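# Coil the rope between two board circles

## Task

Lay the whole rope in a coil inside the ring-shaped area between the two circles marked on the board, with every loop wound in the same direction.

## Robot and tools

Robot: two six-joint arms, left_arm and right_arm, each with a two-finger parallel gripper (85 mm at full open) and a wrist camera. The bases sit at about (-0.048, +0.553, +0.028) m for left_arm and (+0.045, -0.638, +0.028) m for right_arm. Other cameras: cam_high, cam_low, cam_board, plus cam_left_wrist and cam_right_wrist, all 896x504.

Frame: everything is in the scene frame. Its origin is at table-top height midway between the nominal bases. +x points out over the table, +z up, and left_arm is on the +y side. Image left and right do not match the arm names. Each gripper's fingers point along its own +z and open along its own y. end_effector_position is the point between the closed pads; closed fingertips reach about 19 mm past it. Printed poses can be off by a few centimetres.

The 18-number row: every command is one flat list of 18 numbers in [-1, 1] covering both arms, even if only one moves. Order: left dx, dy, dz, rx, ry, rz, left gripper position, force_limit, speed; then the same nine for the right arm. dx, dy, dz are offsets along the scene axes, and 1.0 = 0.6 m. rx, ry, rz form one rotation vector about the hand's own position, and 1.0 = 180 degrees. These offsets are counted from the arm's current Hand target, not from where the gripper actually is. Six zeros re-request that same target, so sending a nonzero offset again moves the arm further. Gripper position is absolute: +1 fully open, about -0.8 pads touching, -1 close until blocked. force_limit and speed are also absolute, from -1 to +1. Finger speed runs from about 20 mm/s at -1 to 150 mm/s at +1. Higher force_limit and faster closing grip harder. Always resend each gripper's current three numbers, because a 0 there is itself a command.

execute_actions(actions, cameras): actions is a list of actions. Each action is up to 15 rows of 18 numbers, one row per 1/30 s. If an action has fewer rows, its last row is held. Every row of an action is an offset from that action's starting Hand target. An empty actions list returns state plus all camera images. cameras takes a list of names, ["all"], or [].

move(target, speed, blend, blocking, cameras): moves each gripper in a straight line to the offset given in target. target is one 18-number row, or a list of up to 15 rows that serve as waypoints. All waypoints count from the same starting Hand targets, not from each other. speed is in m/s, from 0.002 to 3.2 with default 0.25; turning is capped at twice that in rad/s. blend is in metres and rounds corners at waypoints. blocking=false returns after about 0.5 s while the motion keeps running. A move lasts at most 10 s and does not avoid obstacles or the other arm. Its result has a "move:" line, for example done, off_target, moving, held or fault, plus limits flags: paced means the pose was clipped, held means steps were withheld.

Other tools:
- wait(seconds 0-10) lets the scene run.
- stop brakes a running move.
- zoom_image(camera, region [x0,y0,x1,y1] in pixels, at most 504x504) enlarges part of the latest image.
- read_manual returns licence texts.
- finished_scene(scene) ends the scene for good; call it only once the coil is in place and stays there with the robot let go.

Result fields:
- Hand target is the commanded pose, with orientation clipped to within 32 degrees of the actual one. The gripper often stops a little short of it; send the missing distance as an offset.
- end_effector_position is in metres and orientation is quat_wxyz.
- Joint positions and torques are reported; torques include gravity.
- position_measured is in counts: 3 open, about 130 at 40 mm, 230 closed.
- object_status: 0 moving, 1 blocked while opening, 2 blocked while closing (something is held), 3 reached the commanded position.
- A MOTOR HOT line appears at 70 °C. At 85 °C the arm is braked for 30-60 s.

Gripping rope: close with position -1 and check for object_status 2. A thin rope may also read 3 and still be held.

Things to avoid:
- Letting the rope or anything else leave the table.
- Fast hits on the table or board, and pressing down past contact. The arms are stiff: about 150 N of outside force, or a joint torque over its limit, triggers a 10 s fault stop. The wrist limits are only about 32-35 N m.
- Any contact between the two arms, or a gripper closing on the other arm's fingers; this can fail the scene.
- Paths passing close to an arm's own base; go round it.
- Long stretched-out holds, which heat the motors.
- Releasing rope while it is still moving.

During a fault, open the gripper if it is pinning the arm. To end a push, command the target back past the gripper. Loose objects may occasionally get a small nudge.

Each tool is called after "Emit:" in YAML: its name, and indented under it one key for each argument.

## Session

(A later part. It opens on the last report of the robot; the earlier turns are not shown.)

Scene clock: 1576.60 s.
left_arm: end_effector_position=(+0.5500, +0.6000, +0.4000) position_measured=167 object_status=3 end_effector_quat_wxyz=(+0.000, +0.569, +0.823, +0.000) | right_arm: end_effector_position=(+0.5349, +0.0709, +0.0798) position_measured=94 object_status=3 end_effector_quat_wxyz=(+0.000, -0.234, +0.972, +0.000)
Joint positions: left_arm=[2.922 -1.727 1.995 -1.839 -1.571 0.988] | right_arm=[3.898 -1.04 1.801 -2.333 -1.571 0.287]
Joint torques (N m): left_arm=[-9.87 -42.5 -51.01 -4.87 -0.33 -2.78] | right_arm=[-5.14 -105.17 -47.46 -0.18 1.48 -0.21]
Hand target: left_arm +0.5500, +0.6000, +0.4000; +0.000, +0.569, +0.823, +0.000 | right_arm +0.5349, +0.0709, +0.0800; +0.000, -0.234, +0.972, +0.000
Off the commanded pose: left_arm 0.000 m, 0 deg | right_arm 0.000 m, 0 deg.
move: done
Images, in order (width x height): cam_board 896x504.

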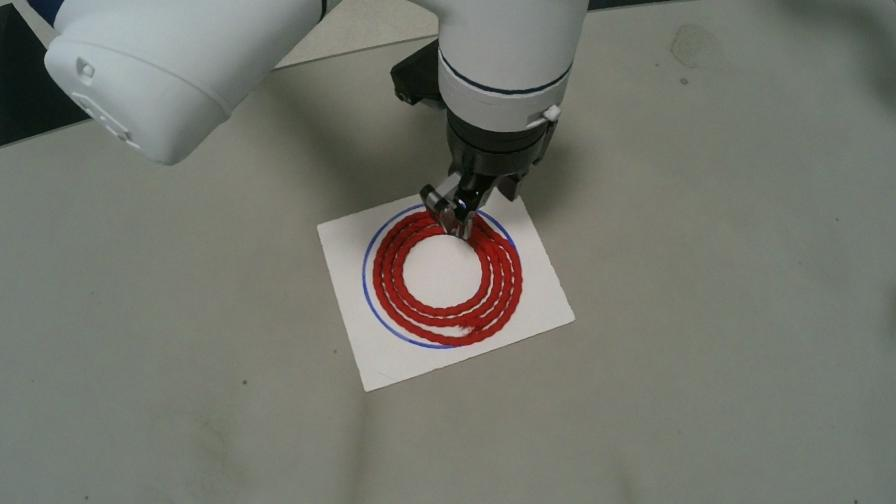

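Emit:
move:
  target:
    - [0,0,0,0,0,0,-0.3,-1,0,0.0435,-0.0853,0,0,0,-0.15,-1,-1,0]
    - [0,0,0,0,0,0,-0.3,-1,0,0.0435,-0.0853,-0.085,0,0,-0.15,-1,-1,0]
    - [0,0,0,0,0,0,-0.3,-1,0,0.0977,-0.0853,-0.085,0,0,-0.15,-1,-1,0]
    - [0,0,0,0,0,0,-0.3,-1,0,0.0435,-0.0853,-0.085,0,0,-0.15,-1,-1,0]
    - [0,0,0,0,0,0,-0.3,-1,0,0.0435,-0.0853,-0.085,0,0,-0.3444,-1,-1,0]
    - [0,0,0,0,0,0,-0.3,-1,0,0.0879,-0.1163,-0.085,0,0,-0.3444,-1,-1,0]
    - [0,0,0,0,0,0,-0.3,-1,0,0.0435,-0.0853,-0.085,0,0,-0.3444,-1,-1,0]
  speed: [0.25,0.1,0.05,0.1,0.35,0.05,0.1]

Emit:
move:
  target:
    - [0,0,0,0,0,0,-0.3,-1,0,0,0,0,0,0,0.5,-1,-1,0]
    - [0,0,0,0,0,0,-0.3,-1,0,-0.0311,-0.0444,0,0,0,0.5,-1,-1,0]
    - [0,0,0,0,0,0,-0.3,-1,0,0,0,0,0,0,0.5,-1,-1,0]
    - [0,0,0,0,0,0,-0.3,-1,0,0,0,0,0,0,0.75,-1,-1,0]
    - [0,0,0,0,0,0,-0.3,-1,0,0.0094,-0.0533,0,0,0,0.75,-1,-1,0]
    - [0,0,0,0,0,0,-0.3,-1,0,0,0,0,0,0,0.75,-1,-1,0]
  speed: [0.45,0.05,0.1,0.35,0.05,0.1]

Emit:
move:
  target:
    - [0,0,0,0,0,0,-0.3,-1,0,0,0,0.08,0,0,0.5,-1,-1,0]
    - [0,0,0,0,0,0,-0.3,-1,0,0.0361,0.0064,0.3683,0,0,0.25,-1,-1,0]
  speed: [0.2,0.4]
  cameras: ["cam_right_wrist", "cam_board"]

Emit:
zoom_image:
  camera: "cam_right_wrist"
  region: [330, 20, 610, 270]

Emit:
zoom_image:
  camera: "cam_board"
  region: [340, 170, 550, 380]

Scene clock: 1588.97 s.
left_arm: end_effector_position=(+0.5500, +0.6000, +0.4000) position_measured=167 object_status=3 end_effector_quat_wxyz=(+0.000, +0.569, +0.823, +0.000) | right_arm: end_effector_position=(+0.5612, +0.0197, +0.0290) position_measured=232 object_status=3 end_effector_quat_wxyz=(+0.000, +0.300, +0.954, +0.000)
Joint positions: left_arm=[2.922 -1.727 1.995 -1.839 -1.571 0.988] | right_arm=[3.831 -1.008 1.873 -2.436 -1.571 1.302]
Joint torques (N m): left_arm=[-7.95 -43.94 -50.87 -4.86 -0.21 -2.37] | right_arm=[33.41 -103.96 -28.23 -14.12 0.02 1.01]
Hand target: left_arm +0.5500, +0.6000, +0.4000; +0.000, +0.569, +0.823, +0.000 | right_arm +0.5610, +0.0197, +0.0290; +0.000, +0.300, +0.954, +0.000
Off the commanded pose: left_arm 0.000 m, 0 deg | right_arm 0.000 m, 0 deg.
move: done

Scene clock: 1596.03 s.
left_arm: end_effector_position=(+0.5500, +0.6000, +0.4000) position_measured=167 object_status=3 end_effector_quat_wxyz=(+0.000, +0.569, +0.823, +0.000) | right_arm: end_effector_position=(+0.5610, +0.0196, +0.0290) position_measured=232 object_status=3 end_effector_quat_wxyz=(+0.000, +0.766, -0.642, +0.000)
Joint positions: left_arm=[2.922 -1.727 1.995 -1.839 -1.571 0.988] | right_arm=[3.831 -1.008 1.873 -2.436 -1.57 -1.055]
Joint torques (N m): left_arm=[-9.39 -45.12 -49.96 -4.88 -0.27 -2.62] | right_arm=[32.34 -66.49 -44.87 -0.69 0.26 1.12]
Hand target: left_arm +0.5500, +0.6000, +0.4000; +0.000, +0.569, +0.823, +0.000 | right_arm +0.5610, +0.0197, +0.0290; +0.000, +0.766, -0.642, +0.000
Off the commanded pose: left_arm 0.000 m, 0 deg | right_arm 0.000 m, 0 deg.
move: done

Scene clock: 1602.00 s.
left_arm: end_effector_position=(+0.5500, +0.6000, +0.4000) position_measured=167 object_status=3 end_effector_quat_wxyz=(+0.000, +0.569, +0.823, +0.000) | right_arm: end_effector_position=(+0.5827, +0.0236, +0.2499) position_measured=232 object_status=3 end_effector_quat_wxyz=(+0.000, +0.954, -0.300, +0.000)
Joint positions: left_arm=[2.922 -1.727 1.995 -1.839 -1.571 0.988] | right_arm=[3.818 -1.218 1.711 -2.064 -1.57 -1.853]
Joint torques (N m): left_arm=[-7.66 -43.17 -50.58 -4.95 0.01 -2.14] | right_arm=[-16.77 -97.19 -55.97 -0.01 -0.07 1.51]
Hand target: left_arm +0.5500, +0.6000, +0.4000; +0.000, +0.569, +0.823, +0.000 | right_arm +0.5827, +0.0236, +0.2500; +0.000, +0.954, -0.300, +0.000
Off the commanded pose: left_arm 0.000 m, 0 deg | right_arm 0.000 m, 0 deg.
move: done
Images, in order (width x height): cam_board 896x504, cam_right_wrist 896x504.

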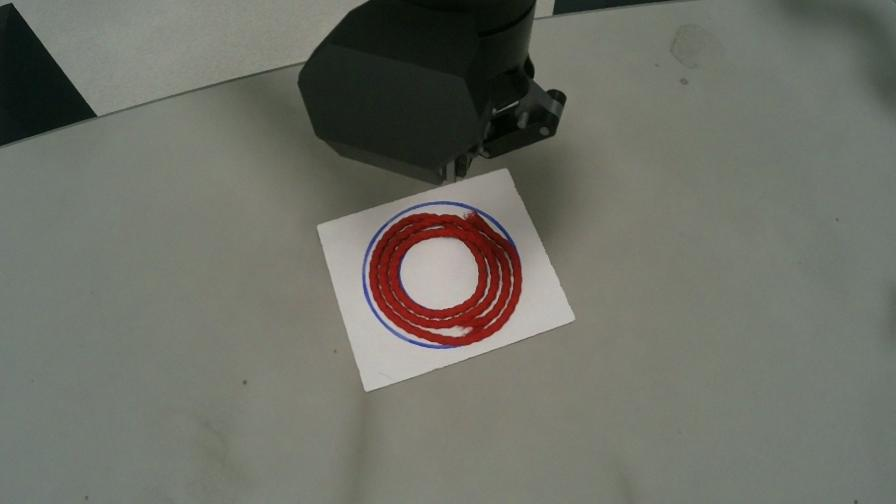

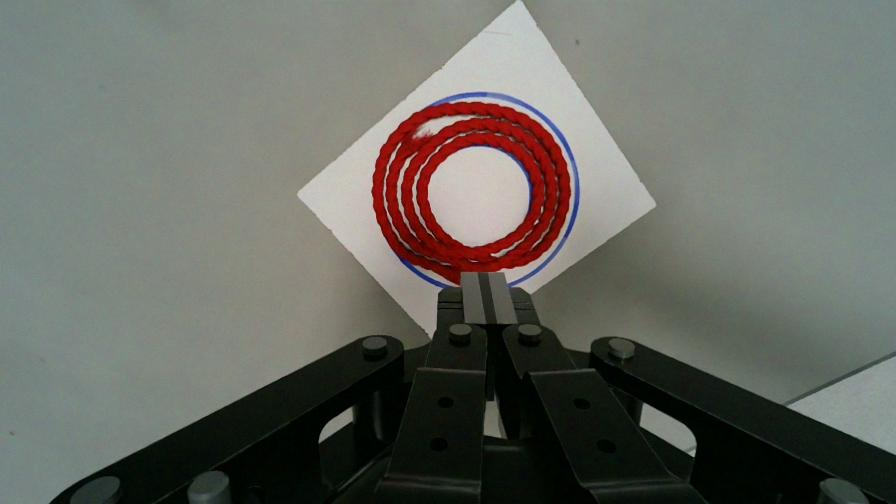

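Scaled by 1.800 from the camera's 896x504 image, which has a finer 1280x720 frame.

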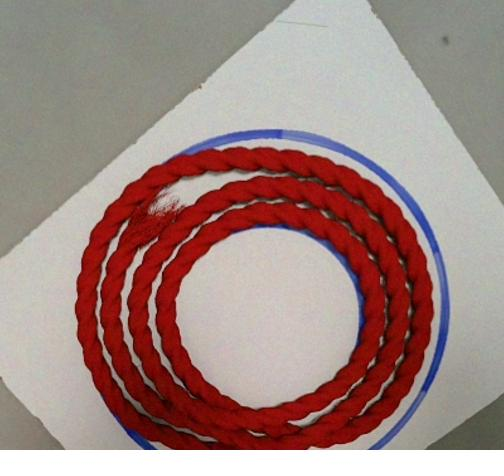

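Scaled by 2.400 from the camera's 896x504 image, which has a finer 1280x720 frame.

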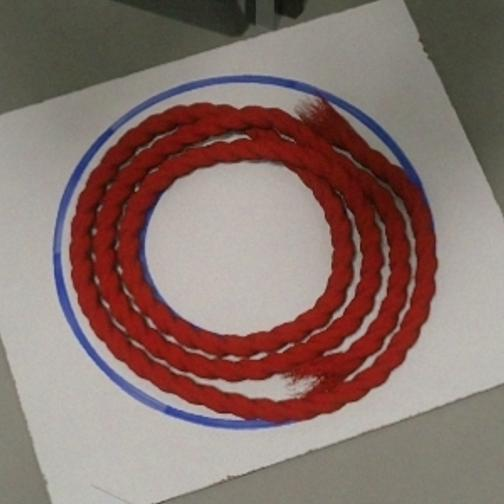

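Emit:
zoom_image:
  camera: "cam_right_wrist"
  region: [360, 80, 600, 290]

Emit:
zoom_image:
  camera: "cam_board"
  region: [385, 215, 505, 325]

Scaled by 2.100 from the camera's 896x504 image, which has a finer 1280x720 frame.

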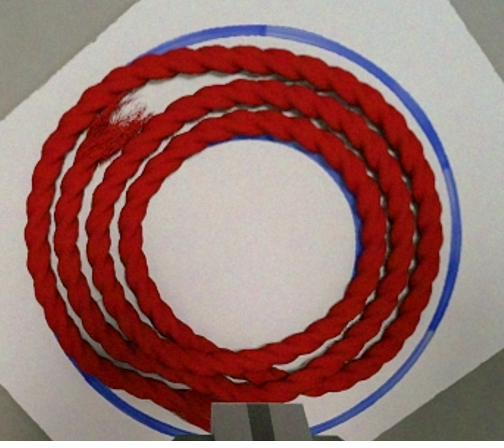

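Scaled by 4.200 from the camera's 896x504 image, which has a finer 1280x720 frame.

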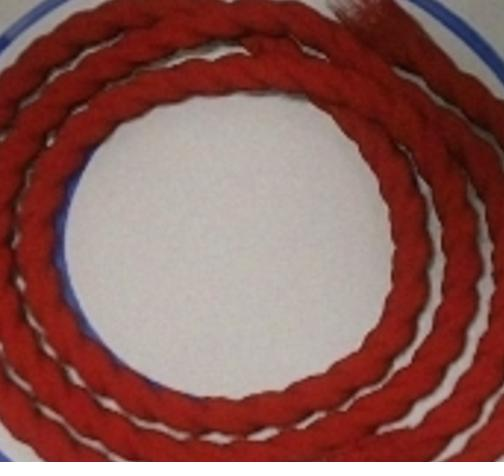

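Emit:
move:
  target:
    - [0,0,0,0,0,0,-0.3,-1,0,-0.0842,0.1188,-0.3,0,0,-0.6889,-0.41,-1,0]
    - [0,0,0,0,0,0,-0.3,-1,0,-0.0842,0.1188,-0.35,0,0,-0.6889,-0.41,-1,0]
  speed: [0.35,0.08]
  cameras: ["cam_right_wrist"]

Emit:
zoom_image:
  camera: "cam_right_wrist"
  region: [300, 160, 600, 340]

Scene clock: 1658.30 s.
left_arm: end_effector_position=(+0.5500, +0.6000, +0.4000) position_measured=167 object_status=3 end_effector_quat_wxyz=(+0.000, +0.569, +0.823, +0.000) | right_arm: end_effector_position=(+0.5322, +0.0949, +0.0401) position_measured=181 object_status=3 end_effector_quat_wxyz=(+0.000, -0.183, +0.983, +0.000)
Joint positions: left_arm=[2.922 -1.727 1.995 -1.839 -1.571 0.988] | right_arm=[3.92 -0.971 1.775 -2.375 -1.571 0.414]
Joint torques (N m): left_arm=[-10.53 -47.38 -49.65 -4.86 0.13 -2.16] | right_arm=[30.04 -72.18 -30.24 -13.86 0.09 1.59]
Hand target: left_arm +0.5500, +0.6000, +0.4000; +0.000, +0.569, +0.823, +0.000 | right_arm +0.5322, +0.0949, +0.0400; +0.000, -0.183, +0.983, +0.000
Off the commanded pose: left_arm 0.000 m, 0 deg | right_arm 0.000 m, 0 deg.
move: done
Images, in order (width x height): cam_right_wrist 896x504.

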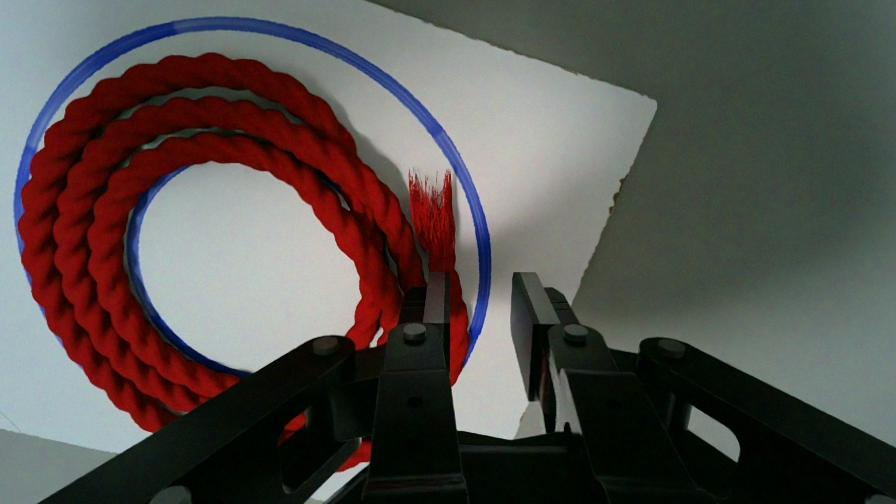

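Scaled by 1.680 from the camera's 896x504 image, which has a finer 1280x720 frame.

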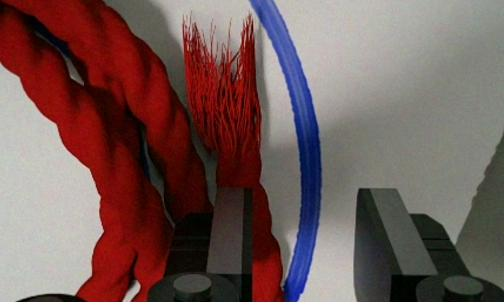

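Emit:
move:
  target:
    - [0,0,0,0,0,0,-0.3,-1,0,0.0024,-0.0062,0,0,0,0,-0.41,-1,0]
    - [0,0,0,0,0,0,-0.3,-1,0,0.0024,-0.0062,-0.0208,0,0,0,-0.41,-1,0]
  speed: 0.03
  cameras: ["cam_right_wrist"]

Emit:
zoom_image:
  camera: "cam_right_wrist"
  region: [300, 160, 600, 340]

Scene clock: 1663.17 s.
left_arm: end_effector_position=(+0.5500, +0.6000, +0.4000) position_measured=167 object_status=3 end_effector_quat_wxyz=(+0.000, +0.569, +0.823, +0.000) | right_arm: end_effector_position=(+0.5336, +0.0911, +0.0276) position_measured=181 object_status=3 end_effector_quat_wxyz=(+0.000, -0.183, +0.983, +0.000)
Joint positions: left_arm=[2.922 -1.727 1.995 -1.839 -1.571 0.988] | right_arm=[3.916 -0.958 1.783 -2.396 -1.571 0.41]
Joint torques (N m): left_arm=[-8.76 -42.5 -50.31 -5.06 -0.2 -1.98] | right_arm=[-16.36 -71.59 -29.62 -13.9 0.71 -1.16]
Hand target: left_arm +0.5500, +0.6000, +0.4000; +0.000, +0.569, +0.823, +0.000 | right_arm +0.5336, +0.0911, +0.0275; +0.000, -0.183, +0.983, +0.000
Off the commanded pose: left_arm 0.000 m, 0 deg | right_arm 0.000 m, 0 deg.
move: done
Images, in order (width x height): cam_right_wrist 896x504.

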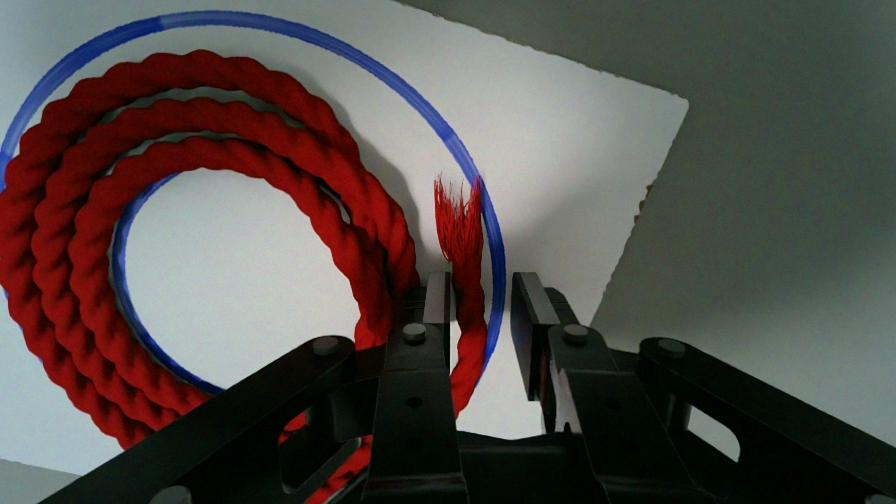

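Scaled by 1.680 from the camera's 896x504 image, which has a finer 1280x720 frame.

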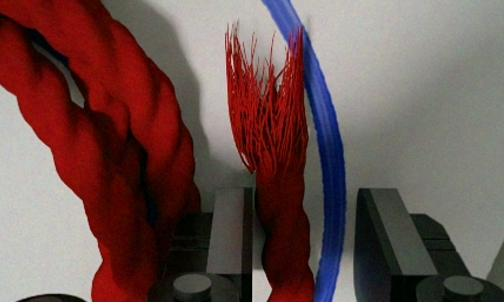

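Emit:
move:
  target:
    - [0,0,0,0,0,0,-0.3,-1,0,0,0,0,0,0,0,-1,-1,-1]
  speed: 0.05

Emit:
move:
  target:
    - [0,0,0,0,0,0,-0.3,-1,0,0,0.0083,0.015,0,0,0,-1,-1,-1]
    - [0,0,0,0,0,0,-0.3,-1,0,0.0673,0.0042,0.0708,0,0,-0.11,-1,-1,-1]
    - [0,0,0,0,0,0,-0.3,-1,0,0.1415,-0.0387,0.1525,0,0,-0.2361,-1,-1,-1]
    - [0,0,0,0,0,0,-0.3,-1,0,0.1707,-0.119,0.2342,0,0,-0.3622,-1,-1,-1]
  speed: 0.12
  blend: 0.01
  cameras: ["cam_board", "cam_low"]

Scene clock: 1673.63 s.
left_arm: end_effector_position=(+0.5500, +0.6000, +0.4000) position_measured=167 object_status=3 end_effector_quat_wxyz=(+0.000, +0.569, +0.823, +0.000) | right_arm: end_effector_position=(+0.5336, +0.0911, +0.0275) position_measured=211 object_status=0 end_effector_quat_wxyz=(+0.000, -0.183, +0.983, +0.000)
Joint positions: left_arm=[2.922 -1.727 1.995 -1.839 -1.571 0.988] | right_arm=[3.916 -0.958 1.783 -2.396 -1.571 0.41]
Joint torques (N m): left_arm=[-6.58 -45.79 -49.08 -4.64 -0.21 -1.96] | right_arm=[-10.39 -71.42 -29.25 -13.77 2.51 -1.02]
Hand target: left_arm +0.5500, +0.6000, +0.4000; +0.000, +0.569, +0.823, +0.000 | right_arm +0.5336, +0.0911, +0.0275; +0.000, -0.183, +0.983, +0.000
Off the commanded pose: left_arm 0.000 m, 0 deg | right_arm 0.000 m, 0 deg.
move: done

Scene clock: 1678.93 s.
left_arm: end_effector_position=(+0.5500, +0.6000, +0.4000) position_measured=167 object_status=3 end_effector_quat_wxyz=(+0.000, +0.569, +0.823, +0.000) | right_arm: end_effector_position=(+0.6360, +0.0198, +0.1680) position_measured=211 object_status=2 end_effector_quat_wxyz=(+0.000, +0.376, +0.927, +0.000)
Joint positions: left_arm=[2.922 -1.727 1.995 -1.839 -1.571 0.988] | right_arm=[3.776 -1.102 1.706 -2.175 -1.571 1.407]
Joint torques (N m): left_arm=[-7.51 -41.82 -49.41 -4.5 -0.28 -2.3] | right_arm=[-17.38 -104.7 -36.24 -0.12 -0.13 2.15]
Hand target: left_arm +0.5500, +0.6000, +0.4000; +0.000, +0.569, +0.823, +0.000 | right_arm +0.6360, +0.0197, +0.1680; +0.000, +0.376, +0.927, +0.000
Off the commanded pose: left_arm 0.000 m, 0 deg | right_arm 0.000 m, 0 deg.
move: done; blend cut to 0.0051 m at target 1
Images, in order (width x height): cam_low 896x504, cam_board 896x504.

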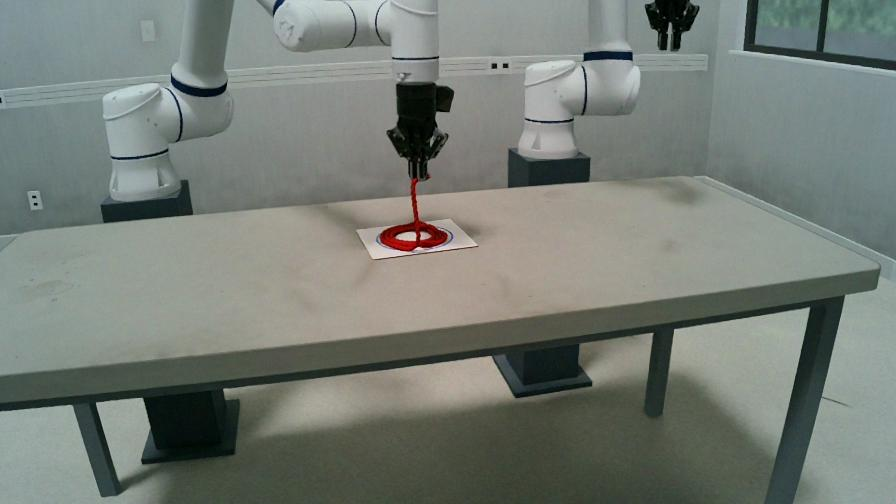

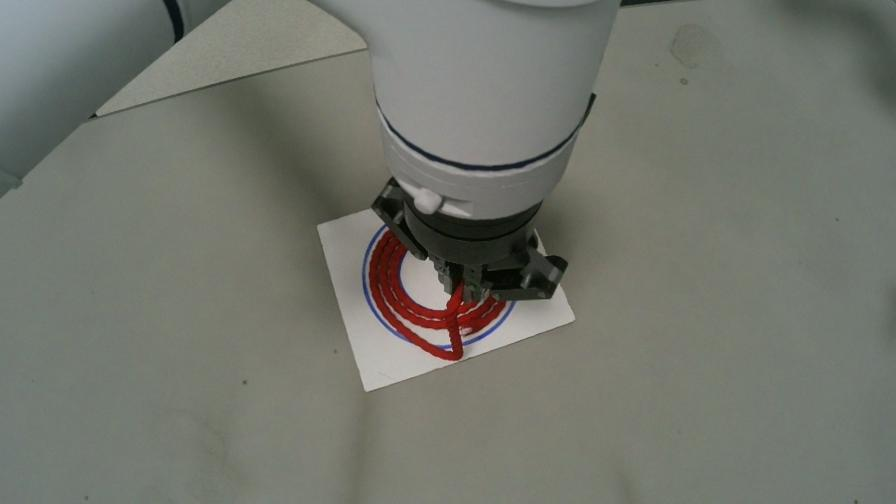

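Emit:
move:
  target:
    - [0,0,0,0,0,0,-0.3,-1,0,-0.0367,-0.0883,0.0917,0,0,-0.1417,-1,-1,-1]
    - [0,0,0,0,0,0,-0.3,-1,0,-0.125,-0.125,0.1833,0,0,-0.2833,-1,-1,-1]
    - [0,0,0,0,0,0,-0.3,-1,0,-0.2133,-0.0883,0.275,0,0,-0.425,-1,-1,-1]
    - [0,0,0,0,0,0,-0.3,-1,0,-0.25,0,0.3667,0,0,-0.5672,-1,-1,-1]
  speed: 0.14
  blend: 0.01
  cameras: ["cam_board"]

Emit:
zoom_image:
  camera: "cam_board"
  region: [320, 170, 580, 400]

Scene clock: 1688.33 s.
left_arm: end_effector_position=(+0.5500, +0.6000, +0.4000) position_measured=167 object_status=3 end_effector_quat_wxyz=(+0.000, +0.569, +0.823, +0.000) | right_arm: end_effector_position=(+0.4860, +0.0197, +0.3880) position_measured=211 object_status=2 end_effector_quat_wxyz=(+0.000, +0.957, +0.290, +0.000)
Joint positions: left_arm=[2.922 -1.727 1.995 -1.839 -1.571 0.988] | right_arm=[3.893 -1.398 1.684 -1.857 -1.571 3.307]
Joint torques (N m): left_arm=[-9.58 -41.6 -48.38 -4.84 -0.08 -1.84] | right_arm=[31.53 -47.52 -59.62 -0.37 0.24 1.64]
Hand target: left_arm +0.5500, +0.6000, +0.4000; +0.000, +0.569, +0.823, +0.000 | right_arm +0.4860, +0.0197, +0.3880; +0.000, +0.957, +0.290, +0.000
Off the commanded pose: left_arm 0.000 m, 0 deg | right_arm 0.000 m, 0 deg.
move: done
Images, in order (width x height): cam_board 896x504.

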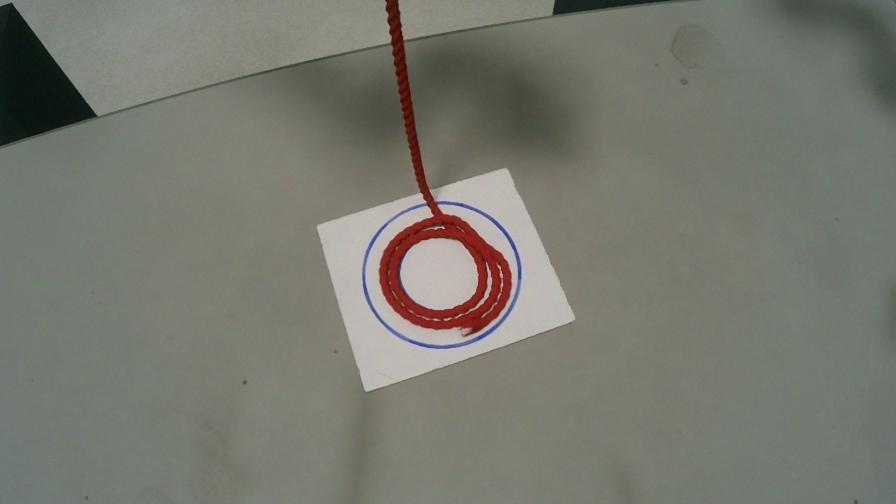

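Scaled by 1.938 from the camera's 896x504 image, which has a finer 1280x720 frame.

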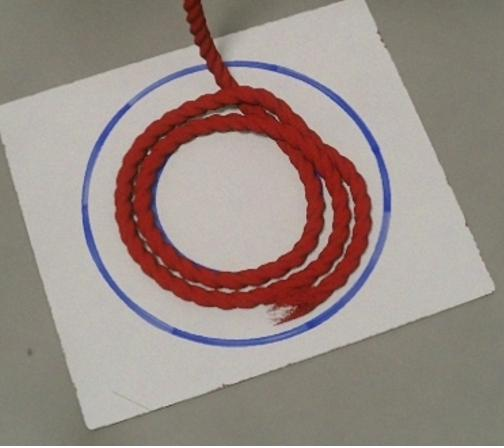

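Emit:
move:
  target:
    - [0,0,0,0,0,0,-0.3,-1,0,-0.0433,-0.1662,-0.08,0,0,-0.2,-1,-1,-1]
    - [0,0,0,0,0,0,-0.3,-1,0,-0.0933,-0.3328,-0.2467,0,0,-0.45,-1,-1,-1]
    - [0,0,0,0,0,0,-0.3,-1,0,-0.1433,-0.4828,-0.48,0,0,-0.7,-1,-1,-1]
    - [0,0,0,0,0,0,-0.3,-1,0,-0.1517,-0.5078,-0.5967,0,0,-0.782,-1,-1,-1]
  speed: [0.18,0.18,0.15,0.08]
  blend: 0.01
  cameras: ["cam_board", "cam_low"]

Emit:
zoom_image:
  camera: "cam_board"
  region: [320, 170, 580, 400]

Scene clock: 1701.57 s.
left_arm: end_effector_position=(+0.5500, +0.6000, +0.4000) position_measured=167 object_status=3 end_effector_quat_wxyz=(+0.000, +0.569, +0.823, +0.000) | right_arm: end_effector_position=(+0.3950, -0.2849, +0.0301) position_measured=211 object_status=2 end_effector_quat_wxyz=(+0.000, -0.595, +0.804, +0.000)
Joint positions: left_arm=[2.922 -1.727 1.995 -1.839 -1.571 0.988] | right_arm=[3.564 -1.395 2.535 -2.712 -1.57 5.433]
Joint torques (N m): left_arm=[-7.31 -43.3 -48.92 -4.97 0.21 -1.65] | right_arm=[-16.88 -21.48 -16.81 -14.03 -0.04 1.7]
Hand target: left_arm +0.5500, +0.6000, +0.4000; +0.000, +0.569, +0.823, +0.000 | right_arm +0.3950, -0.2849, +0.0300; +0.000, -0.595, +0.804, +0.000
Off the commanded pose: left_arm 0.000 m, 0 deg | right_arm 0.000 m, 0 deg.
move: done
Images, in order (width x height): cam_low 896x504, cam_board 896x504.

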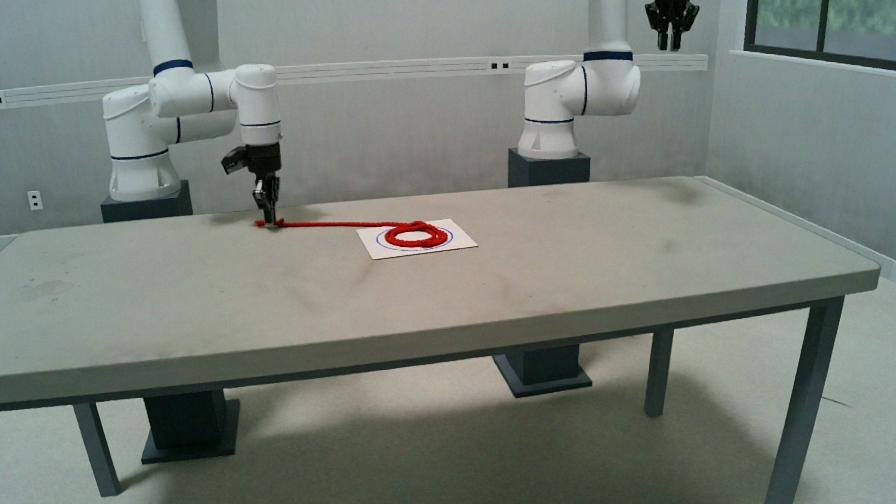

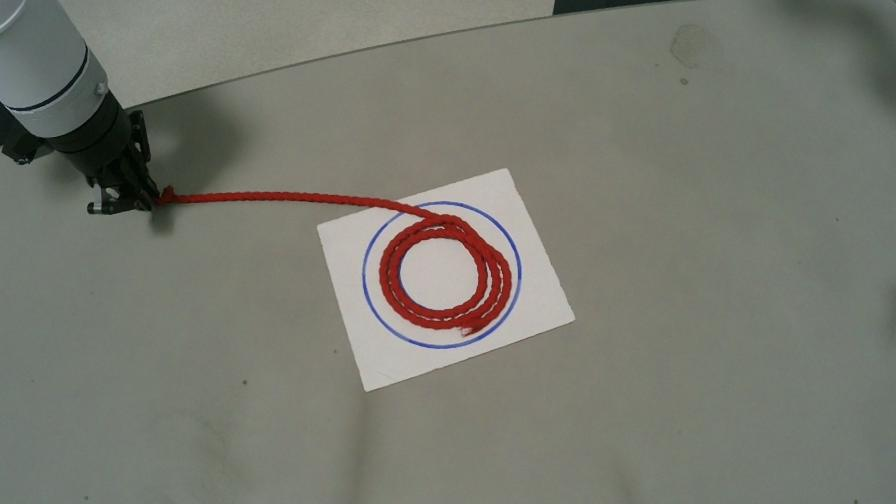

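Scaled by 1.938 from the camera's 896x504 image, which has a finer 1280x720 frame.

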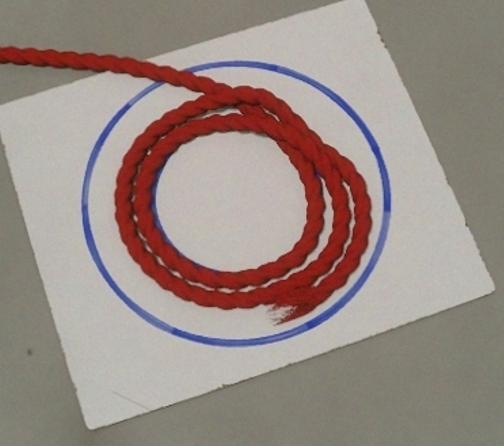

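Emit:
move:
  target:
    - [0,0,0,0,0,0,-0.3,-1,0,0,0,-0.007,0,0,0,-1,-1,-1]
    - [0,0,0,0,0,0,-0.3,-1,0,0,0,-0.007,0,0,0,-0.45,-1,-1]
    - [0,0,0,0,0,0,-0.3,-1,0,0,0,0.1,0,0,0,-0.45,-1,-1]
  speed: [0.05,0.05,0.06]

Emit:
move:
  target:
    - [0,0,0,0,0,0,-0.3,-1,0,0.15,0.25,0.2,0,0,0.85,-1,-1,0]
    - [0,0,0,0,0,0,-0.3,-1,0,0.2767,0.5078,0.05,0,0,1,-1,-1,0]
  speed: [0.4,0.3]
  blend: 0.02
  cameras: ["cam_board"]

Scene clock: 1708.73 s.
left_arm: end_effector_position=(+0.5500, +0.6000, +0.4000) position_measured=167 object_status=3 end_effector_quat_wxyz=(+0.000, +0.569, +0.823, +0.000) | right_arm: end_effector_position=(+0.3950, -0.2849, +0.0899) position_measured=186 object_status=3 end_effector_quat_wxyz=(+0.000, -0.595, +0.804, +0.000)
Joint positions: left_arm=[2.922 -1.727 1.995 -1.839 -1.571 0.988] | right_arm=[3.563 -1.539 2.501 -2.533 -1.57 5.433]
Joint torques (N m): left_arm=[-11.4 -42.84 -49.24 -5.3 0.52 -1.34] | right_arm=[26.76 -48.34 -40.89 -0.16 0.68 -0.81]
Hand target: left_arm +0.5500, +0.6000, +0.4000; +0.000, +0.569, +0.823, +0.000 | right_arm +0.3950, -0.2849, +0.0900; +0.000, -0.595, +0.804, +0.000
Off the commanded pose: left_arm 0.000 m, 0 deg | right_arm 0.000 m, 0 deg.
move: done

Scene clock: 1713.47 s.
left_arm: end_effector_position=(+0.5500, +0.6000, +0.4000) position_measured=167 object_status=3 end_effector_quat_wxyz=(+0.000, +0.569, +0.823, +0.000) | right_arm: end_effector_position=(+0.5610, +0.0197, +0.1201) position_measured=232 object_status=3 end_effector_quat_wxyz=(+0.000, +0.804, +0.595, +0.000)
Joint positions: left_arm=[2.922 -1.727 1.995 -1.839 -1.571 0.988] | right_arm=[3.831 -1.118 1.837 -2.29 -1.571 2.56]
Joint torques (N m): left_arm=[-8.9 -44.33 -48.54 -4.8 0.27 -1.4] | right_arm=[30.28 -62.83 -48.58 -0.51 2.38 -2.04]
Hand target: left_arm +0.5500, +0.6000, +0.4000; +0.000, +0.569, +0.823, +0.000 | right_arm +0.5610, +0.0197, +0.1200; +0.000, +0.804, +0.595, +0.000
Off the commanded pose: left_arm 0.000 m, 0 deg | right_arm 0.000 m, 0 deg.
move: done
Images, in order (width x height): cam_board 896x504.

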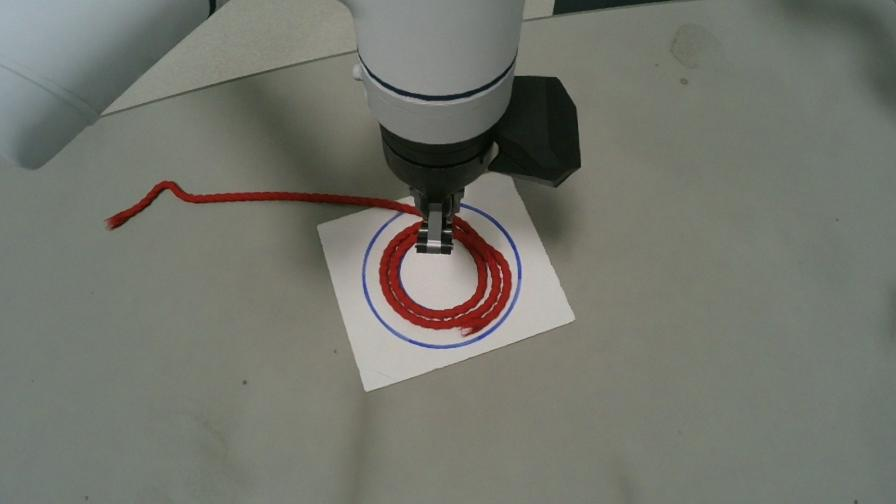

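Emit:
move:
  target:
    - [0,0,0,0,0,0,-0.3,-1,0,0,0,-0.1517,0,0,0.15,-1,-1,0]
    - [0,0,0,0,0,0,-0.3,-1,0,-0.0098,0.0558,-0.1517,0,0,0.15,-1,-1,0]
    - [0,0,0,0,0,0,-0.3,-1,0,0,0,-0.1517,0,0,0.15,-1,-1,0]
    - [0,0,0,0,0,0,-0.3,-1,0,0,0,-0.1517,0,0,-0.0444,-1,-1,0]
    - [0,0,0,0,0,0,-0.3,-1,0,0.024,0.0514,-0.1517,0,0,-0.0444,-1,-1,0]
    - [0,0,0,0,0,0,-0.3,-1,0,0,0,-0.1517,0,0,-0.0444,-1,-1,0]
  speed: [0.15,0.05,0.1,0.35,0.05,0.1]

Emit:
move:
  target:
    - [0,0,0,0,0,0,-0.3,-1,0,0,0,0,0,0,-0.1944,-1,-1,0]
    - [0,0,0,0,0,0,-0.3,-1,0,0.0491,0.0283,0,0,0,-0.1944,-1,-1,0]
    - [0,0,0,0,0,0,-0.3,-1,0,0,0,0,0,0,-0.1944,-1,-1,0]
    - [0,0,0,0,0,0,-0.3,-1,0,0,0,0.08,0,0,-0.1944,-1,-1,0]
    - [0,0,0,0,0,0,-0.3,-1,0,0,0.1,0.3683,0,0,-0.1944,-1,-1,0]
  speed: [0.35,0.05,0.1,0.1,0.3]
  cameras: ["cam_board"]

Emit:
zoom_image:
  camera: "cam_board"
  region: [340, 170, 550, 380]

Scene clock: 1724.40 s.
left_arm: end_effector_position=(+0.5500, +0.6000, +0.4000) position_measured=167 object_status=3 end_effector_quat_wxyz=(+0.000, +0.569, +0.823, +0.000) | right_arm: end_effector_position=(+0.5611, +0.0198, +0.0290) position_measured=232 object_status=3 end_effector_quat_wxyz=(+0.000, +0.843, +0.537, +0.000)
Joint positions: left_arm=[2.922 -1.727 1.995 -1.839 -1.571 0.988] | right_arm=[3.831 -1.007 1.872 -2.435 -1.571 2.699]
Joint torques (N m): left_arm=[-11.85 -43.14 -48.54 -5.1 0.52 -1.41] | right_arm=[-16.45 -105.13 -28.36 -14.31 2.57 -2.16]
Hand target: left_arm +0.5500, +0.6000, +0.4000; +0.000, +0.569, +0.823, +0.000 | right_arm +0.5610, +0.0197, +0.0290; +0.000, +0.843, +0.537, +0.000
Off the commanded pose: left_arm 0.000 m, 0 deg | right_arm 0.000 m, 0 deg.
move: done

Scene clock: 1729.40 s.
left_arm: end_effector_position=(+0.5500, +0.6000, +0.4000) position_measured=167 object_status=3 end_effector_quat_wxyz=(+0.000, +0.569, +0.823, +0.000) | right_arm: end_effector_position=(+0.5610, +0.0797, +0.2499) position_measured=232 object_status=3 end_effector_quat_wxyz=(+0.000, +0.966, +0.259, +0.000)
Joint positions: left_arm=[2.922 -1.727 1.995 -1.839 -1.571 0.988] | right_arm=[3.885 -1.171 1.644 -2.043 -1.571 3.363]
Joint torques (N m): left_arm=[-8.62 -43.25 -48.85 -4.93 0.44 -1.25] | right_arm=[31.2 -101.58 -56.06 -0.81 0.19 1.47]
Hand target: left_arm +0.5500, +0.6000, +0.4000; +0.000, +0.569, +0.823, +0.000 | right_arm +0.5610, +0.0797, +0.2500; +0.000, +0.966, +0.259, +0.000
Off the commanded pose: left_arm 0.000 m, 0 deg | right_arm 0.000 m, 0 deg.
move: done
Images, in order (width x height): cam_board 896x504.

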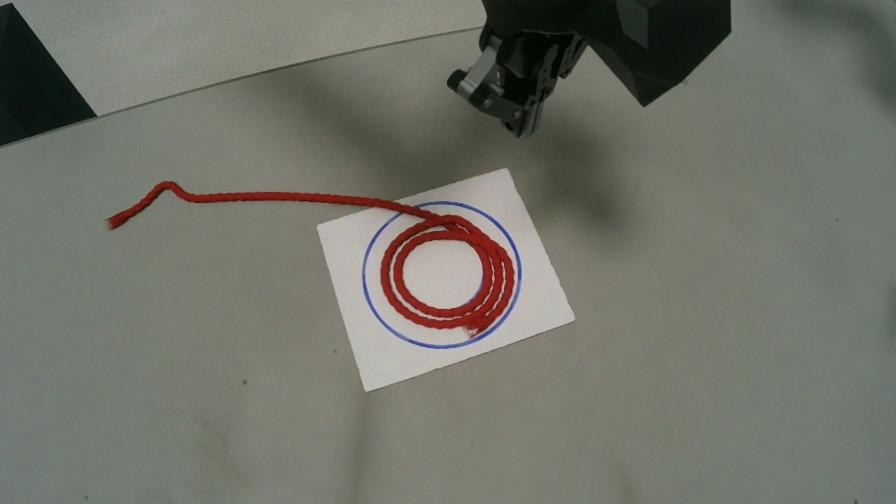

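Scaled by 2.400 from the camera's 896x504 image, which has a finer 1280x720 frame.

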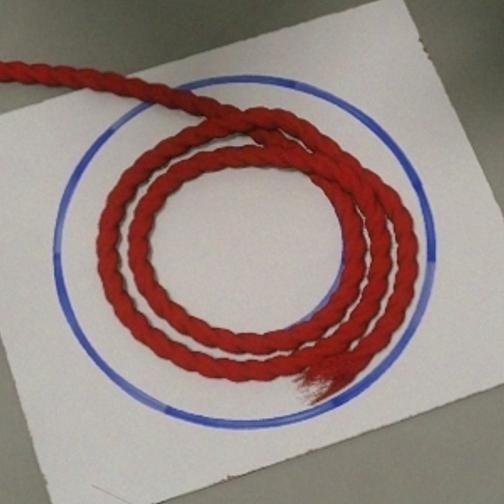

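Emit:
move:
  target:
    - [0,0,0,0,0,0,-0.3,-1,0,-0.1183,-0.1332,-0.3167,0,0,0.1611,-0.45,-1,0]
    - [0,0,0,0,0,0,-0.3,-1,0,-0.1183,-0.1332,-0.3708,0,0,0.1611,-0.45,-1,0]
  speed: [0.3,0.06]
  cameras: ["cam_right_wrist"]

Scene clock: 1734.83 s.
left_arm: end_effector_position=(+0.5500, +0.6000, +0.4000) position_measured=167 object_status=3 end_effector_quat_wxyz=(+0.000, +0.569, +0.823, +0.000) | right_arm: end_effector_position=(+0.4901, -0.0002, +0.0276) position_measured=186 object_status=3 end_effector_quat_wxyz=(+0.000, +0.870, +0.492, +0.000)
Joint positions: left_arm=[2.922 -1.727 1.995 -1.839 -1.571 0.988] | right_arm=[3.871 -1.071 1.995 -2.494 -1.571 2.843]
Joint torques (N m): left_arm=[-9.99 -44.38 -48.66 -5.29 0.49 -1.04] | right_arm=[-12.31 -60.11 -25.65 -14.32 2.3 -1.71]
Hand target: left_arm +0.5500, +0.6000, +0.4000; +0.000, +0.569, +0.823, +0.000 | right_arm +0.4900, -0.0002, +0.0275; +0.000, +0.870, +0.492, +0.000
Off the commanded pose: left_arm 0.000 m, 0 deg | right_arm 0.000 m, 0 deg.
move: done
Images, in order (width x height): cam_right_wrist 896x504.

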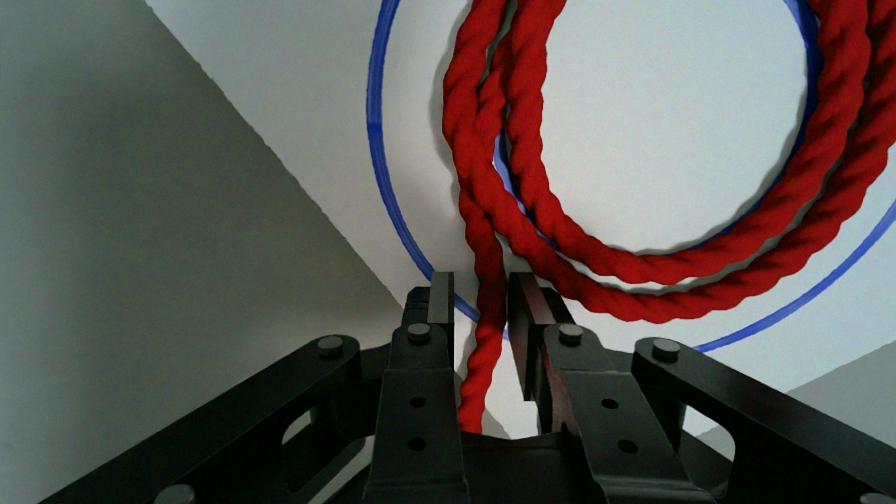

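Emit:
move:
  target:
    - [0,0,0,0,0,0,-0.3,-1,0,0,0,0,0,0,0,-1,-1,-1]
    - [0,0,0,0,0,0,-0.3,-1,0,0.0086,0.0143,0,0,0,0,-1,-1,-1]
    - [0,0,0,0,0,0,-0.3,-1,0,0.0086,0.0143,0,0,0,0,-0.45,-1,-1]
    - [0,0,0,0,0,0,-0.3,-1,0,0,0,0,0,0,0,-0.45,-1,-1]
  speed: 0.03
  cameras: ["cam_right_wrist"]

Scene clock: 1744.47 s.
left_arm: end_effector_position=(+0.5500, +0.6000, +0.4000) position_measured=167 object_status=3 end_effector_quat_wxyz=(+0.000, +0.569, +0.823, +0.000) | right_arm: end_effector_position=(+0.4901, -0.0001, +0.0275) position_measured=186 object_status=3 end_effector_quat_wxyz=(+0.000, +0.870, +0.492, +0.000)
Joint positions: left_arm=[2.922 -1.727 1.995 -1.839 -1.571 0.988] | right_arm=[3.871 -1.07 1.994 -2.494 -1.571 2.843]
Joint torques (N m): left_arm=[-7.56 -44.7 -47.79 -4.92 0.66 -0.94] | right_arm=[-16.42 -94.79 -26.33 -14.32 0.13 -1.7]
Hand target: left_arm +0.5500, +0.6000, +0.4000; +0.000, +0.569, +0.823, +0.000 | right_arm +0.4900, -0.0002, +0.0275; +0.000, +0.870, +0.492, +0.000
Off the commanded pose: left_arm 0.000 m, 0 deg | right_arm 0.000 m, 0 deg.
move: done
Images, in order (width x height): cam_right_wrist 896x504.

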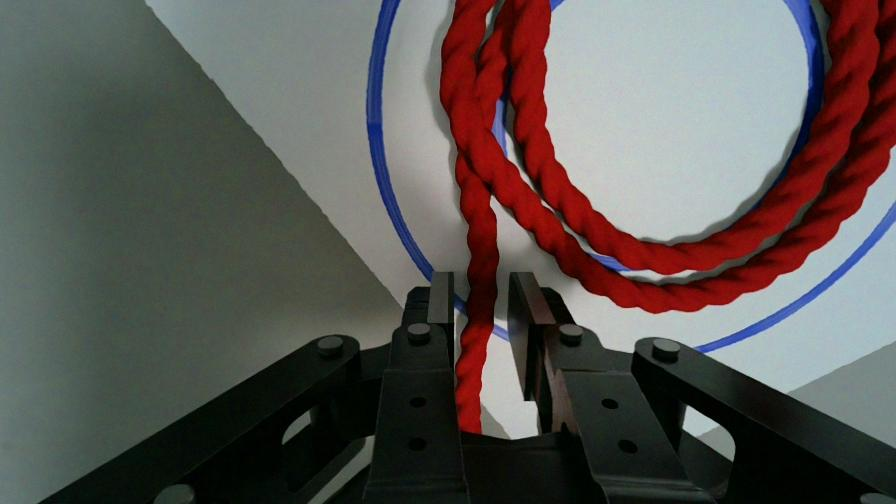

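Emit:
move:
  target:
    - [0,0,0,0,0,0,-0.3,-1,0,0,0,0,0,0,0,-1,-1,-1]
    - [0,0,0,0,0,0,-0.3,-1,0,0.0103,0.0171,0,0,0,0,-1,-1,-1]
    - [0,0,0,0,0,0,-0.3,-1,0,0.0103,0.0171,0,0,0,0,-0.45,-1,-1]
    - [0,0,0,0,0,0,-0.3,-1,0,0,0,0,0,0,0,-0.45,-1,-1]
  speed: 0.03

Emit:
move:
  target:
    - [0,0,0,0,0,0,-0.3,-1,0,0,0,0.06,0,0,0,-0.45,-1,-1]
    - [0,0,0,0,0,0,-0.3,-1,0,-0.05,-0.1,0.3,0,0,0,-0.45,-1,-1]
  speed: [0.08,0.3]
  cameras: ["cam_board"]

Emit:
zoom_image:
  camera: "cam_board"
  region: [340, 170, 550, 380]

Scene clock: 1750.03 s.
left_arm: end_effector_position=(+0.5500, +0.6000, +0.4000) position_measured=167 object_status=3 end_effector_quat_wxyz=(+0.000, +0.569, +0.823, +0.000) | right_arm: end_effector_position=(+0.4901, -0.0001, +0.0275) position_measured=186 object_status=3 end_effector_quat_wxyz=(+0.000, +0.870, +0.492, +0.000)
Joint positions: left_arm=[2.922 -1.727 1.995 -1.839 -1.571 0.988] | right_arm=[3.871 -1.071 1.994 -2.494 -1.571 2.843]
Joint torques (N m): left_arm=[-8.52 -44.02 -47.78 -5.3 0.49 -0.65] | right_arm=[-16.16 -95.97 -26.16 -14.06 0.79 -1.75]
Hand target: left_arm +0.5500, +0.6000, +0.4000; +0.000, +0.569, +0.823, +0.000 | right_arm +0.4900, -0.0002, +0.0275; +0.000, +0.870, +0.492, +0.000
Off the commanded pose: left_arm 0.000 m, 0 deg | right_arm 0.000 m, 0 deg.
move: done

Scene clock: 1751.93 s.
left_arm: end_effector_position=(+0.5500, +0.6000, +0.4000) position_measured=167 object_status=3 end_effector_quat_wxyz=(+0.000, +0.569, +0.823, +0.000) | right_arm: end_effector_position=(+0.4601, -0.0601, +0.2073) position_measured=186 object_status=3 end_effector_quat_wxyz=(+0.000, +0.870, +0.492, +0.000)
Joint positions: left_arm=[2.922 -1.727 1.995 -1.839 -1.571 0.988] | right_arm=[3.835 -1.387 2.026 -2.21 -1.571 2.808]
Joint torques (N m): left_arm=[-9.02 -44.27 -47.3 -5.41 0.13 -1.15] | right_arm=[-17.08 -76.64 -35.03 -0.57 2.55 -2.05]
Hand target: left_arm +0.5500, +0.6000, +0.4000; +0.000, +0.569, +0.823, +0.000 | right_arm +0.4600, -0.0602, +0.2075; +0.000, +0.870, +0.492, +0.000
Off the commanded pose: left_arm 0.000 m, 0 deg | right_arm 0.000 m, 0 deg.
move: done
Images, in order (width x height): cam_board 896x504.

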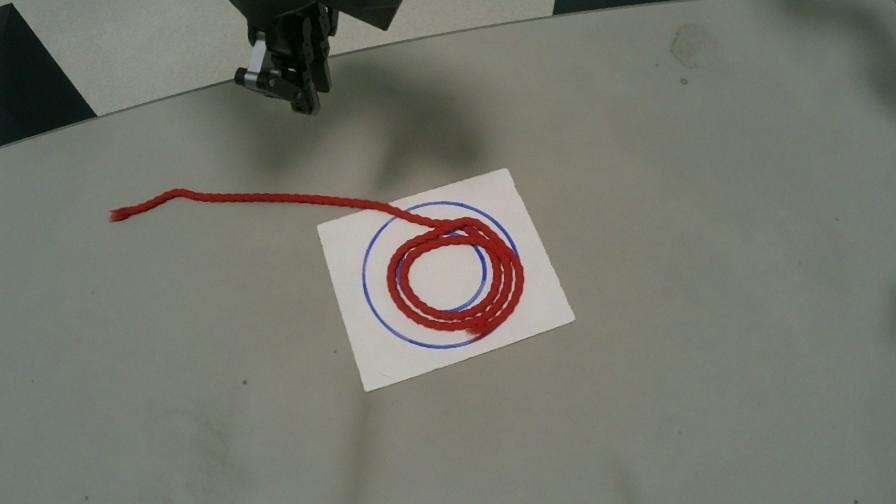

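Scaled by 2.400 from the camera's 896x504 image, which has a finer 1280x720 frame.

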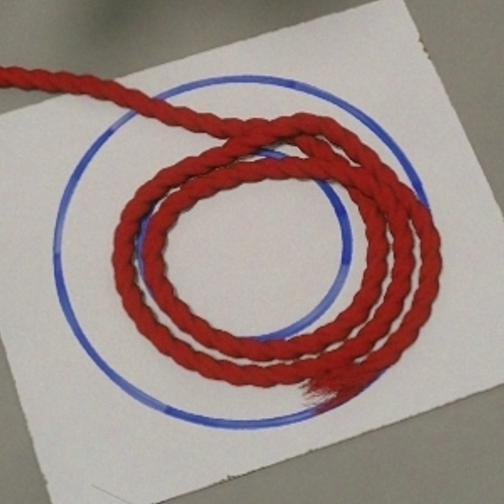

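Emit:
move:
  target:
    - [0,0,0,0,0,0,-0.3,-1,0,0.1843,0.2153,-0.15,0,0,-0.3889,-0.546,-1,0]
    - [0,0,0,0,0,0,-0.3,-1,0,0.1843,0.2153,-0.2758,0,0,-0.3889,-0.546,-1,0]
  speed: [0.3,0.12]
  cameras: ["cam_right_wrist"]

Scene clock: 1762.57 s.
left_arm: end_effector_position=(+0.5500, +0.6000, +0.4000) position_measured=167 object_status=3 end_effector_quat_wxyz=(+0.000, +0.569, +0.823, +0.000) | right_arm: end_effector_position=(+0.5706, +0.0690, +0.0422) position_measured=198 object_status=3 end_effector_quat_wxyz=(+0.000, +0.995, -0.096, +0.000)
Joint positions: left_arm=[2.922 -1.727 1.995 -1.839 -1.571 0.988] | right_arm=[3.868 -0.972 1.771 -2.37 -1.57 4.062]
Joint torques (N m): left_arm=[-11 -42.9 -48.64 -5.08 0.37 -0.94] | right_arm=[24.96 -70.57 -30.13 -13.99 0.29 1.69]
Hand target: left_arm +0.5500, +0.6000, +0.4000; +0.000, +0.569, +0.823, +0.000 | right_arm +0.5706, +0.0690, +0.0420; +0.000, +0.995, -0.096, +0.000
Off the commanded pose: left_arm 0.000 m, 0 deg | right_arm 0.000 m, 0 deg.
move: done
Images, in order (width x height): cam_right_wrist 896x504.

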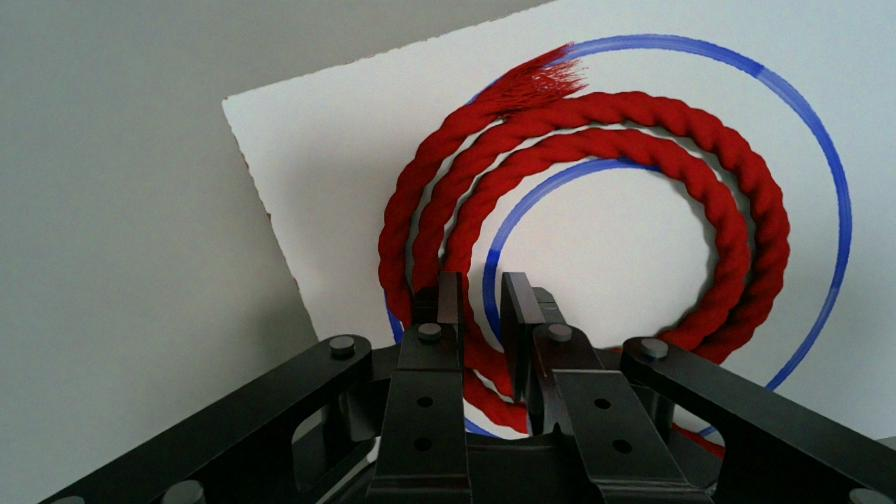

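Emit:
move:
  target:
    - [0,0,0,0,0,0,-0.3,-1,0,0.0013,0.0065,0,0,0,0,-0.546,-1,0]
    - [0,0,0,0,0,0,-0.3,-1,0,0.0013,0.0065,-0.0242,0,0,0,-0.546,-1,0]
  speed: 0.03
  cameras: ["cam_right_wrist"]

Scene clock: 1765.77 s.
left_arm: end_effector_position=(+0.5500, +0.6000, +0.4000) position_measured=167 object_status=3 end_effector_quat_wxyz=(+0.000, +0.569, +0.823, +0.000) | right_arm: end_effector_position=(+0.5714, +0.0729, +0.0276) position_measured=198 object_status=3 end_effector_quat_wxyz=(+0.000, +0.995, -0.096, +0.000)
Joint positions: left_arm=[2.922 -1.727 1.995 -1.839 -1.571 0.988] | right_arm=[3.871 -0.95 1.767 -2.387 -1.57 4.065]
Joint torques (N m): left_arm=[-8.95 -43.27 -48.98 -5.18 0.64 -0.74] | right_arm=[30.05 -73.56 -29.94 -14.41 2.35 1.54]
Hand target: left_arm +0.5500, +0.6000, +0.4000; +0.000, +0.569, +0.823, +0.000 | right_arm +0.5714, +0.0729, +0.0275; +0.000, +0.995, -0.096, +0.000
Off the commanded pose: left_arm 0.000 m, 0 deg | right_arm 0.000 m, 0 deg.
move: done
Images, in order (width x height): cam_right_wrist 896x504.

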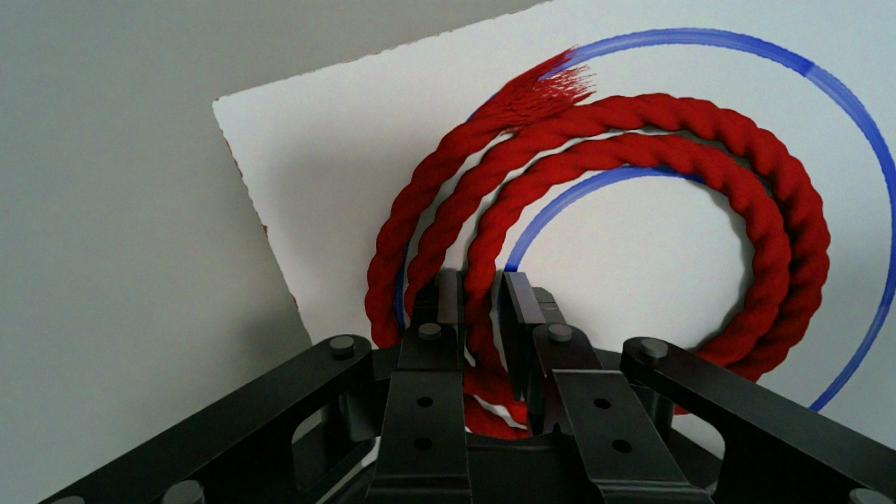

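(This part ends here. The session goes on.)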